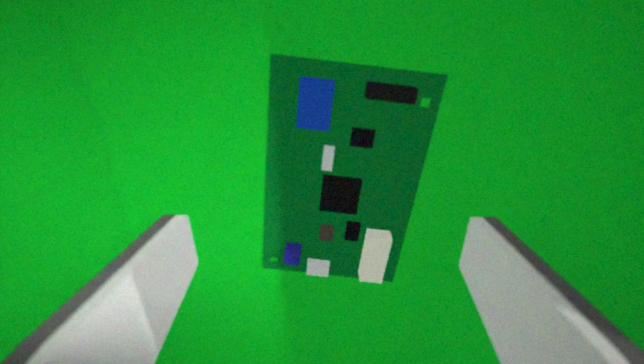

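Emit:
{"name": "move", "arguments": {"target": {"side":"right","x":0.391,"y":0.008,"z":1.0,"quat_wxyz":[1,0,0,0]}, "min_time_s": 1.5, "cameras": ["right_wrist_camera"]}}

Emit:
{"name": "move", "arguments": {"target": {"side":"right","x":0.36,"y":-0.04,"z":1.12,"quat_wxyz":[1,0,0,0]}, "cameras": []}}

Emit:
{"name": "move", "arguments": {"target": {"side":"right","x":0.31,"y":-0.2,"z":1.12,"quat_wxyz":[1,0,0,0]}, "cameras": ["head_camera"]}}

Scene clock: 1775.63 s.
Joint torques (N m): left_arm=[-11.83 11.84 10.09 -1.29 0.7 -0.08 -0.22] | right_arm=[-24.17 -8.21 -8.12 -1.67 -0.23 0.16 -0.33]
External joint torques (N m): left_arm=[0.88 -0.39 0.27 -0.07 0.2 0.08 -0.22] | right_arm=[1.56 -0.95 -0.83 0 -0.47 0.16 -0.33]
Motor temperatures (°C): left_arm=[29 32 30 32 38 34 40] | right_arm=[37 34 29 32 45 36 36]
Wrist force (N): left_arm=[-1.3 2.3 -10.2] | right_arm=[2.2 10.6 -12.7]
Wrist torque (N m): left_arm=[-0.21 -0.42 -0.19] | right_arm=[-0.01 0.85 0.50]
Wrist force, peak (N): left_arm=[-1.4 2.2 -10.8] | right_arm=[-4.8 6.5 23.0]
move: done
base_odometry: x=+1.143 y=-2.273 heading=-1.682
lidar_m: 0.50 0.24 0.28 0.73 1.13 1.61 4.11 4.36 3.64 1.02 1.00 0.90
base_status: not commanded
joint_positions: torso_squat_rad=+0.350 torso_shift_rad=+0.000 torso_pitch_rad=+0.450 torso_yaw_rad=+0.000 left_shoulder_pitch_rad=-1.017 left_shoulder_roll_rad=+1.400 left_shoulder_yaw_rad=-0.544 left_elbow_rad=-2.001 left_forearm_roll_rad=+1.676 left_wrist_pitch_rad=+1.555 left_hand_roll_rad=+0.865 left_gripper_m=+0.000 right_shoulder_pitch_rad=-1.852 right_shoulder_roll_rad=-0.392 right_shoulder_yaw_rad=+1.144 right_elbow_rad=-0.861 right_forearm_roll_rad=-1.379 right_wrist_pitch_rad=+1.541 right_hand_roll_rad=-0.910 right_gripper_m=+0.086 head_pan_rad=+0.000 head_tilt_rad=+0.750
joint_status: all done
wheel_motors_off: 0
motor_effort: left_wheel=-1(4) right_wheel=+2(3)
contact_limits: right_gripper_m 672.5 mA
chest: x=-0.0935 y=-0.0007 z=+1.2167 quat_wxyz=(+0.975, +0.000, +0.223, +0.000) (m; base frame)
left_hand: x=+0.2393 y=+0.2398 z=+1.0313 quat_wxyz=(+0.992, -0.097, +0.075, +0.007) (m; base frame)
right_hand: x=+0.3910 y=+0.0080 z=+0.9995 quat_wxyz=(+1.000, -0.001, +0.003, +0.000) (m; base frame)
right_hand_status: reached (checked arc, planned for 1.5 s): 1 mm and 0.3 deg off.
pictures: right_wrist_camera
camera_calibration:
right_wrist_camera: T_world_to_cam=[[-0.999747, 0.019403, -0.0113657, 0.404593], [0.0123809, 0.89689, 0.44208, -0.420655], [0.0187715, 0.441828, -0.896903, 0.957229], [0, 0, 0, 1]] pos_world=[0.39173, -0.0534997, 1.0491]

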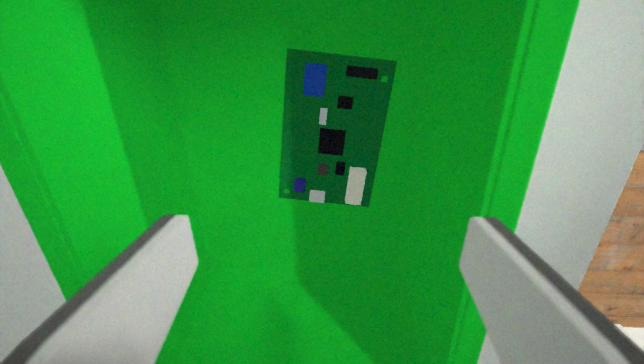

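Scene clock: 1777.13 s.
Joint torques (N m): left_arm=[-11.56 11.82 10.13 -1.17 0.61 -0.02 -0.13] | right_arm=[-21.67 -6.39 -9.18 -0.88 -0.04 -0.23 0.02]
External joint torques (N m): left_arm=[1.14 -0.41 0.31 0.05 0.12 0.14 -0.14] | right_arm=[2.52 1.31 0.43 -0.12 -0.27 -0.24 0.02]
Motor temperatures (°C): left_arm=[29 32 30 32 38 34 40] | right_arm=[37 34 29 32 45 36 36]
Wrist force (N): left_arm=[-1.4 2.5 -10.4] | right_arm=[2.0 10.3 -13.3]
Wrist torque (N m): left_arm=[-0.24 -0.41 -0.21] | right_arm=[0.01 0.84 0.53]
Wrist force, peak (N): left_arm=[-1.7 2.2 -10.8] | right_arm=[2.6 11.5 -14.1]
move: done
base_odometry: x=+1.143 y=-2.273 heading=-1.682
lidar_m: 0.49 0.24 0.28 0.72 1.14 1.61 4.10 4.36 3.64 1.01 1.00 0.91
base_status: not commanded
joint_positions: torso_squat_rad=+0.350 torso_shift_rad=+0.000 torso_pitch_rad=+0.450 torso_yaw_rad=+0.000 left_shoulder_pitch_rad=-1.017 left_shoulder_roll_rad=+1.400 left_shoulder_yaw_rad=-0.544 left_elbow_rad=-2.001 left_forearm_roll_rad=+1.676 left_wrist_pitch_rad=+1.555 left_hand_roll_rad=+0.865 left_gripper_m=+0.000 right_shoulder_pitch_rad=-1.941 right_shoulder_roll_rad=-0.696 right_shoulder_yaw_rad=+1.027 right_elbow_rad=-1.298 right_forearm_roll_rad=-1.524 right_wrist_pitch_rad=+1.787 right_hand_roll_rad=-1.089 right_gripper_m=+0.086 head_pan_rad=+0.000 head_tilt_rad=+0.750
joint_status: all done
wheel_motors_off: 0
motor_effort: left_wheel=-2(4) right_wheel=+1(3)
contact_limits: right_gripper_m 672.5 mA
chest: x=-0.0935 y=-0.0007 z=+1.2167 quat_wxyz=(+0.975, +0.000, +0.223, +0.000) (m; base frame)
left_hand: x=+0.2393 y=+0.2398 z=+1.0313 quat_wxyz=(+0.992, -0.097, +0.075, +0.007) (m; base frame)
right_hand: x=+0.3602 y=-0.0403 z=+1.1199 quat_wxyz=(+1.000, -0.002, +0.002, +0.000) (m; base frame)
right_hand_status: reached (checked arc, planned for 0.8 s): 0 mm and 0.3 deg off.
pictures: none
No camera images: "cameras" was empty.

Scene clock: 1778.70 s.
Joint torques (N m): left_arm=[-11.71 11.65 10.14 -1.03 0.69 -0.03 -0.22] | right_arm=[-16.79 -7.98 -11.05 0.2 -0.02 -0.4 0.3]
External joint torques (N m): left_arm=[0.99 -0.58 0.32 0.19 0.2 0.13 -0.22] | right_arm=[1.59 0.9 -0.49 -0.34 -0.26 -0.39 0.3]
Motor temperatures (°C): left_arm=[29 32 30 32 38 34 40] | right_arm=[37 34 29 32 45 36 36]
Wrist force (N): left_arm=[-1.4 2.5 -10.3] | right_arm=[2.4 10.8 -12.7]
Wrist torque (N m): left_arm=[-0.25 -0.42 -0.21] | right_arm=[-0.04 0.88 0.52]
Wrist force, peak (N): left_arm=[-1.5 2.1 -10.8] | right_arm=[2.3 11.2 -13.4]
move: done
base_odometry: x=+1.143 y=-2.273 heading=-1.682
lidar_m: 0.48 0.23 0.28 0.71 1.14 1.61 4.11 4.35 3.64 1.02 1.00 0.90
base_status: not commanded
joint_positions: torso_squat_rad=+0.350 torso_shift_rad=+0.000 torso_pitch_rad=+0.450 torso_yaw_rad=+0.000 left_shoulder_pitch_rad=-1.017 left_shoulder_roll_rad=+1.400 left_shoulder_yaw_rad=-0.544 left_elbow_rad=-2.001 left_forearm_roll_rad=+1.676 left_wrist_pitch_rad=+1.555 left_hand_roll_rad=+0.865 left_gripper_m=+0.000 right_shoulder_pitch_rad=-1.693 right_shoulder_roll_rad=-1.272 right_shoulder_yaw_rad=+0.927 right_elbow_rad=-1.827 right_forearm_roll_rad=-1.661 right_wrist_pitch_rad=+1.733 right_hand_roll_rad=-1.027 right_gripper_m=+0.086 head_pan_rad=+0.000 head_tilt_rad=+0.750
joint_status: all done
wheel_motors_off: 0
motor_effort: left_wheel=-3(4) right_wheel=+2(3)
contact_limits: right_gripper_m 672.5 mA
chest: x=-0.0935 y=-0.0007 z=+1.2167 quat_wxyz=(+0.975, +0.000, +0.223, +0.000) (m; base frame)
left_hand: x=+0.2393 y=+0.2398 z=+1.0313 quat_wxyz=(+0.992, -0.097, +0.075, +0.007) (m; base frame)
right_hand: x=+0.3101 y=-0.2001 z=+1.1202 quat_wxyz=(+1.000, -0.001, +0.000, +0.000) (m; base frame)
right_hand_status: reached (checked arc, planned for 0.9 s): 0 mm and 0.1 deg off.
pictures: head_camera
camera_calibration:
head_camera: T_world_to_cam=[[0.0398633, -0.998749, 0.0301884, -0.0449171], [-0.916013, -0.048597, -0.398194, 0.623489], [0.399163, -0.0117796, -0.916804, 1.20552], [0, 0, 0, 1]] pos_world=[0.0917167, -0.000360749, 1.35485]

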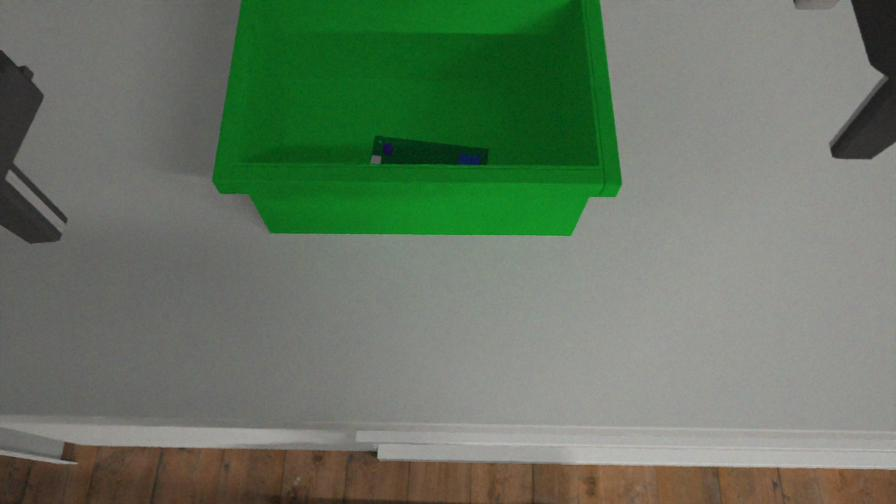

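Emit:
{"name": "move", "arguments": {"base": {"x_m_s":-0.35,"for_s":2.5}, "joints": {"torso_pitch_rad":0.3,"head_tilt_rad":0.35}, "cameras": ["head_camera"]}}

Emit:
{"name": "move", "arguments": {"base": {"turn_rad_s":0.8,"for_s":3.2}, "cameras": ["head_camera"]}}

Scene clock: 1791.97 s.
Joint torques (N m): left_arm=[-12.68 11.25 10.44 -0.24 0.4 -0.23 -0.18] | right_arm=[-16.67 -7 -10.7 1.44 0.18 -0.32 0.16]
External joint torques (N m): left_arm=[0.9 -0.32 0.36 0.09 0.13 0.12 -0.17] | right_arm=[1.68 0.87 -0.31 -0.07 -0.32 -0.15 0.15]
Motor temperatures (°C): left_arm=[29 32 30 32 38 34 40] | right_arm=[37 34 29 32 45 36 36]
Wrist force (N): left_arm=[-2.1 2.4 -10.6] | right_arm=[1.2 10.8 -13.0]
Wrist torque (N m): left_arm=[-0.23 -0.44 -0.19] | right_arm=[-0.05 0.80 0.51]
Wrist force, peak (N): left_arm=[-2.5 2.3 -10.7] | right_arm=[2.8 10.6 -13.9]
move: done
base_odometry: x=+1.240 y=-1.403 heading=-1.683
lidar_m: 1.08 1.12 1.15 1.09 1.16 1.62 3.23 3.34 3.63 3.52 1.73 1.45
base_status: done (sent for 2.5 of 2.5 s)
joint_positions: torso_squat_rad=+0.350 torso_shift_rad=+0.000 torso_pitch_rad=+0.300 torso_yaw_rad=+0.000 left_shoulder_pitch_rad=-1.017 left_shoulder_roll_rad=+1.400 left_shoulder_yaw_rad=-0.544 left_elbow_rad=-2.001 left_forearm_roll_rad=+1.676 left_wrist_pitch_rad=+1.555 left_hand_roll_rad=+0.865 left_gripper_m=+0.000 right_shoulder_pitch_rad=-1.692 right_shoulder_roll_rad=-1.272 right_shoulder_yaw_rad=+0.927 right_elbow_rad=-1.827 right_forearm_roll_rad=-1.661 right_wrist_pitch_rad=+1.733 right_hand_roll_rad=-1.027 right_gripper_m=+0.086 head_pan_rad=+0.000 head_tilt_rad=+0.350
joint_status: all done
wheel_motors_off: 0
motor_effort: left_wheel=-2(25) right_wheel=+4(27)
contact_limits: right_gripper_m 672.5 mA
chest: x=-0.1366 y=-0.0007 z=+1.2337 quat_wxyz=(+0.989, +0.000, +0.149, +0.000) (m; base frame)
left_hand: x=+0.2202 y=+0.2397 z=+1.1000 quat_wxyz=(+0.995, -0.097, +0.000, +0.000) (m; base frame)
right_hand: x=+0.2768 y=-0.2001 z=+1.1986 quat_wxyz=(+0.997, -0.001, -0.075, +0.000) (m; base frame)
pictures: head_camera
camera_calibration:
head_camera: T_world_to_cam=[[0.017754, -0.998761, 0.0464969, -0.0674715], [-0.572873, -0.0482754, -0.818221, 1.18701], [0.819452, -0.0121101, -0.57302, 0.797979], [0, 0, 0, 1]] pos_world=[0.0272967, -0.000421047, 1.43163]

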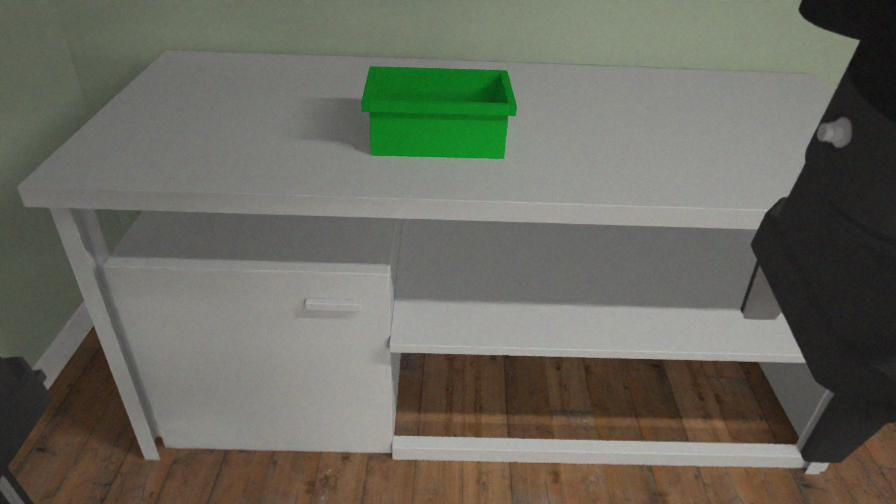

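Scene clock: 1797.10 s.
Joint torques (N m): left_arm=[-12.66 11.31 10.43 -0.26 0.41 -0.29 -0.23] | right_arm=[-16.87 -7.02 -10.28 1.53 0.17 -0.26 0.27]
External joint torques (N m): left_arm=[0.93 -0.27 0.35 0.07 0.14 0.06 -0.22] | right_arm=[1.48 0.85 0.1 0.02 -0.32 -0.1 0.26]
Motor temperatures (°C): left_arm=[29 32 30 32 38 34 40] | right_arm=[37 34 29 32 45 36 36]
Wrist force (N): left_arm=[-2.4 2.6 -10.7] | right_arm=[1.1 10.6 -12.7]
Wrist torque (N m): left_arm=[-0.25 -0.46 -0.20] | right_arm=[-0.01 0.77 0.51]
Wrist force, peak (N): left_arm=[-2.4 2.6 -10.7] | right_arm=[1.7 11.1 -13.0]
move: done
base_odometry: x=+1.240 y=-1.403 heading=+0.877
lidar_m: 1.52 3.23 3.27 3.68 3.48 1.74 1.44 1.12 1.14 1.17 1.10 1.15
base_status: done (sent for 3.2 of 3.2 s)
joint_positions: torso_squat_rad=+0.350 torso_shift_rad=+0.000 torso_pitch_rad=+0.300 torso_yaw_rad=+0.000 left_shoulder_pitch_rad=-1.017 left_shoulder_roll_rad=+1.400 left_shoulder_yaw_rad=-0.544 left_elbow_rad=-2.001 left_forearm_roll_rad=+1.676 left_wrist_pitch_rad=+1.555 left_hand_roll_rad=+0.865 left_gripper_m=+0.000 right_shoulder_pitch_rad=-1.692 right_shoulder_roll_rad=-1.272 right_shoulder_yaw_rad=+0.927 right_elbow_rad=-1.827 right_forearm_roll_rad=-1.661 right_wrist_pitch_rad=+1.733 right_hand_roll_rad=-1.027 right_gripper_m=+0.086 head_pan_rad=+0.000 head_tilt_rad=+0.350
joint_status: not commanded
wheel_motors_off: 0
motor_effort: left_wheel=+1(23) right_wheel=+4(25)
contact_limits: right_gripper_m 672.5 mA
chest: x=-0.1366 y=-0.0007 z=+1.2337 quat_wxyz=(+0.989, +0.000, +0.149, +0.000) (m; base frame)
left_hand: x=+0.2202 y=+0.2397 z=+1.1000 quat_wxyz=(+0.995, -0.097, +0.000, +0.000) (m; base frame)
right_hand: x=+0.2768 y=-0.2001 z=+1.1986 quat_wxyz=(+0.997, -0.001, -0.075, +0.000) (m; base frame)
pictures: head_camera
camera_calibration:
head_camera: T_world_to_cam=[[0.0177769, -0.99876, 0.0465011, -0.067462], [-0.572868, -0.048292, -0.818223, 1.18701], [0.819455, -0.0120936, -0.573017, 0.797979], [0, 0, 0, 1]] pos_world=[0.0272917, -0.000404929, 1.43163]

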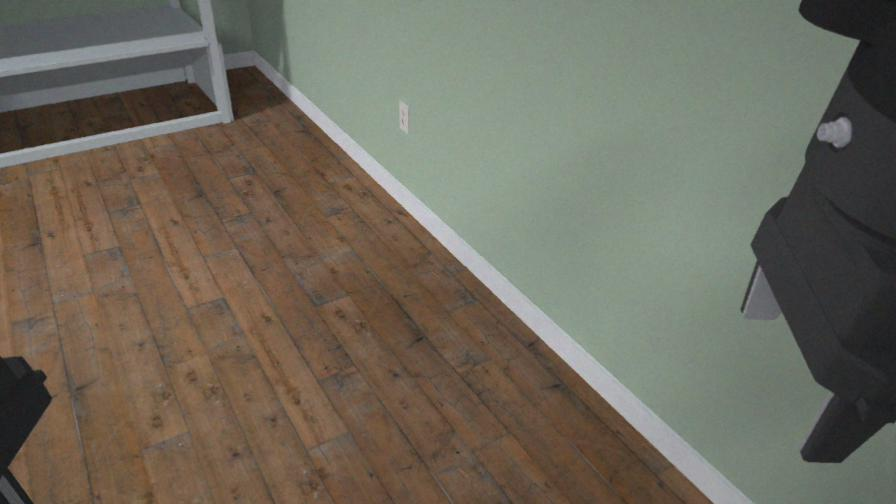

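Emit:
{"name": "move", "arguments": {"base": {"turn_rad_s":0.6,"for_s":1.1}, "joints": {"head_tilt_rad":0.05,"head_pan_rad":0.15}, "cameras": ["head_camera"]}}

Scene clock: 1803.27 s.
Joint torques (N m): left_arm=[-12.85 11.1 10.34 -0.3 0.46 -0.26 -0.12] | right_arm=[-16.81 -7.06 -10.38 1.37 0.26 -0.16 0.23]
External joint torques (N m): left_arm=[0.74 -0.48 0.26 0.03 0.18 0.09 -0.12] | right_arm=[1.55 0.81 0 -0.14 -0.23 0.01 0.22]
Motor temperatures (°C): left_arm=[29 32 30 32 38 34 40] | right_arm=[37 34 29 32 45 36 36]
Wrist force (N): left_arm=[-2.3 2.3 -10.2] | right_arm=[1.4 10.5 -12.6]
Wrist torque (N m): left_arm=[-0.20 -0.46 -0.20] | right_arm=[-0.01 0.81 0.49]
Wrist force, peak (N): left_arm=[-2.4 2.5 -10.7] | right_arm=[1.4 11.1 -13.1]
move: done
base_odometry: x=+1.240 y=-1.403 heading=+1.482
lidar_m: 3.23 3.30 3.59 3.49 1.74 1.44 1.12 1.15 1.17 1.12 1.18 1.64
base_status: done (sent for 1.1 of 1.1 s)
joint_positions: torso_squat_rad=+0.350 torso_shift_rad=+0.000 torso_pitch_rad=+0.300 torso_yaw_rad=+0.000 left_shoulder_pitch_rad=-1.017 left_shoulder_roll_rad=+1.400 left_shoulder_yaw_rad=-0.544 left_elbow_rad=-2.001 left_forearm_roll_rad=+1.676 left_wrist_pitch_rad=+1.555 left_hand_roll_rad=+0.865 left_gripper_m=+0.000 right_shoulder_pitch_rad=-1.692 right_shoulder_roll_rad=-1.272 right_shoulder_yaw_rad=+0.927 right_elbow_rad=-1.827 right_forearm_roll_rad=-1.661 right_wrist_pitch_rad=+1.733 right_hand_roll_rad=-1.027 right_gripper_m=+0.086 head_pan_rad=+0.150 head_tilt_rad=+0.050
joint_status: all done
wheel_motors_off: 0
motor_effort: left_wheel=+0(18) right_wheel=+4(23)
contact_limits: right_gripper_m 672.5 mA
chest: x=-0.1366 y=-0.0007 z=+1.2337 quat_wxyz=(+0.989, +0.000, +0.149, +0.000) (m; base frame)
left_hand: x=+0.2202 y=+0.2397 z=+1.1001 quat_wxyz=(+0.995, -0.097, +0.000, +0.000) (m; base frame)
right_hand: x=+0.2768 y=-0.2001 z=+1.1986 quat_wxyz=(+0.997, -0.001, -0.075, +0.000) (m; base frame)
pictures: head_camera
camera_calibration:
head_camera: T_world_to_cam=[[0.145649, -0.989321, 0.00554196, -0.00215743], [-0.298361, -0.0492646, -0.953181, 1.39394], [0.943275, 0.137177, -0.30235, 0.421221], [0, 0, 0, 1]] pos_world=[0.0188829, 0.00875567, 1.45604]

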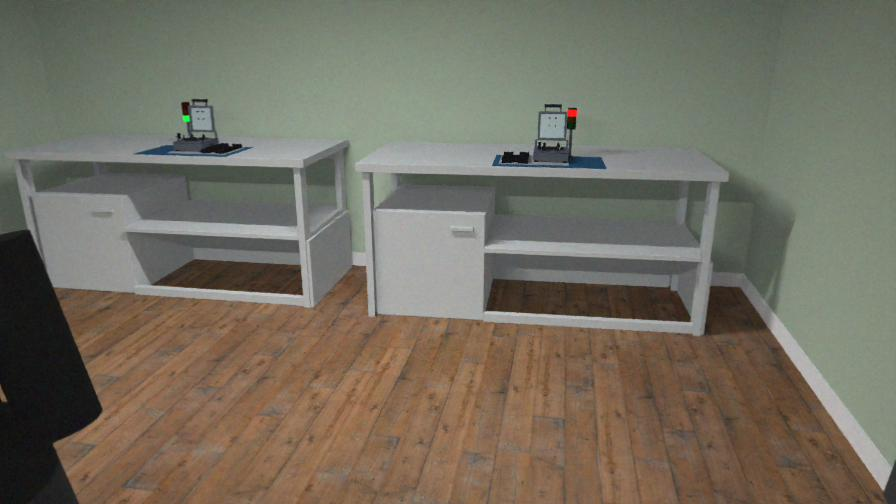

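Emit:
{"name": "move", "arguments": {"cameras": ["head_camera"]}}

Emit:
{"name": "zoom_image", "arguments": {"camera": "head_camera", "region": [480, 80, 640, 190]}}

Scene clock: 1829.70 s.
Joint torques (N m): left_arm=[-12.73 11.25 10.42 -0.3 0.44 -0.29 -0.18] | right_arm=[-16.69 -7.25 -10.31 1.48 0.18 -0.18 0.18]
External joint torques (N m): left_arm=[0.86 -0.32 0.34 0.03 0.16 0.06 -0.18] | right_arm=[1.66 0.63 0.08 -0.03 -0.32 -0.01 0.17]
Motor temperatures (°C): left_arm=[29 32 30 32 38 34 40] | right_arm=[36 34 29 32 45 36 36]
Wrist force (N): left_arm=[-2.1 2.4 -10.4] | right_arm=[1.5 10.8 -12.8]
Wrist torque (N m): left_arm=[-0.22 -0.44 -0.20] | right_arm=[-0.07 0.82 0.50]
Wrist force, peak (N): left_arm=[-2.3 2.5 -10.9] | right_arm=[1.4 11.0 -13.1]
base_odometry: x=+1.240 y=-1.403 heading=+1.482
lidar_m: 3.24 3.31 3.59 3.48 1.74 1.45 1.11 1.15 1.17 1.12 1.18 1.65
base_status: done (sent for 1.1 of 1.1 s)
joint_positions: torso_squat_rad=+0.350 torso_shift_rad=+0.000 torso_pitch_rad=+0.300 torso_yaw_rad=+0.000 left_shoulder_pitch_rad=-1.017 left_shoulder_roll_rad=+1.400 left_shoulder_yaw_rad=-0.544 left_elbow_rad=-2.001 left_forearm_roll_rad=+1.676 left_wrist_pitch_rad=+1.555 left_hand_roll_rad=+0.865 left_gripper_m=+0.000 right_shoulder_pitch_rad=-1.692 right_shoulder_roll_rad=-1.272 right_shoulder_yaw_rad=+0.927 right_elbow_rad=-1.827 right_forearm_roll_rad=-1.661 right_wrist_pitch_rad=+1.733 right_hand_roll_rad=-1.027 right_gripper_m=+0.086 head_pan_rad=+0.150 head_tilt_rad=+0.050
joint_status: all done
wheel_motors_off: 0
motor_effort: left_wheel=+1(18) right_wheel=+3(23)
contact_limits: right_gripper_m 672.5 mA
chest: x=-0.1366 y=-0.0007 z=+1.2337 quat_wxyz=(+0.989, +0.000, +0.149, +0.000) (m; base frame)
left_hand: x=+0.2202 y=+0.2397 z=+1.1001 quat_wxyz=(+0.995, -0.097, +0.000, +0.000) (m; base frame)
right_hand: x=+0.2768 y=-0.2001 z=+1.1986 quat_wxyz=(+0.997, -0.001, -0.075, +0.000) (m; base frame)
pictures: head_camera
camera_calibration:
head_camera: T_world_to_cam=[[0.145649, -0.989321, 0.00554221, -0.00215754], [-0.29836, -0.0492648, -0.953181, 1.39394], [0.943275, 0.137177, -0.302349, 0.42122], [0, 0, 0, 1]] pos_world=[0.0188827, 0.0087559, 1.45604]

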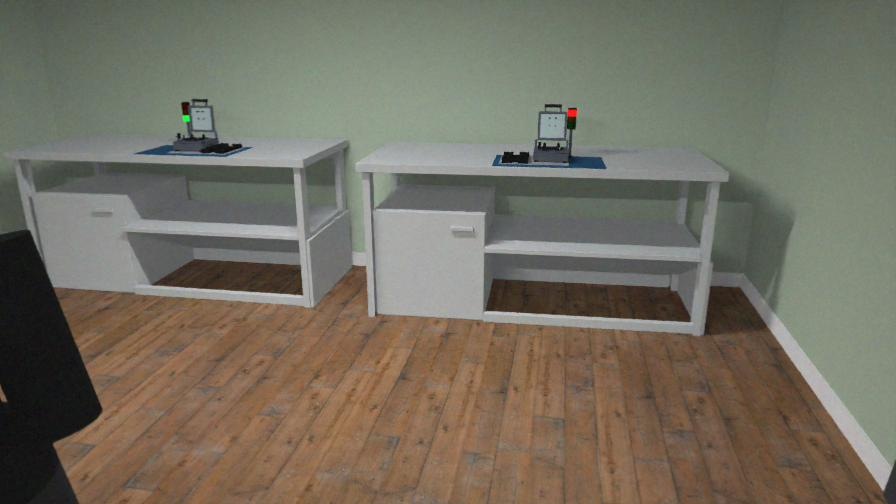

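Scaled by 3.150 from the camera's 896x504 image, which has a finer 1280x720 frame.

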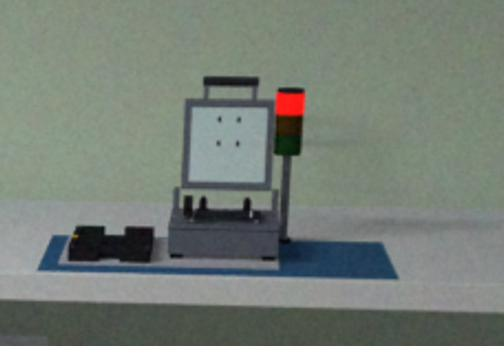

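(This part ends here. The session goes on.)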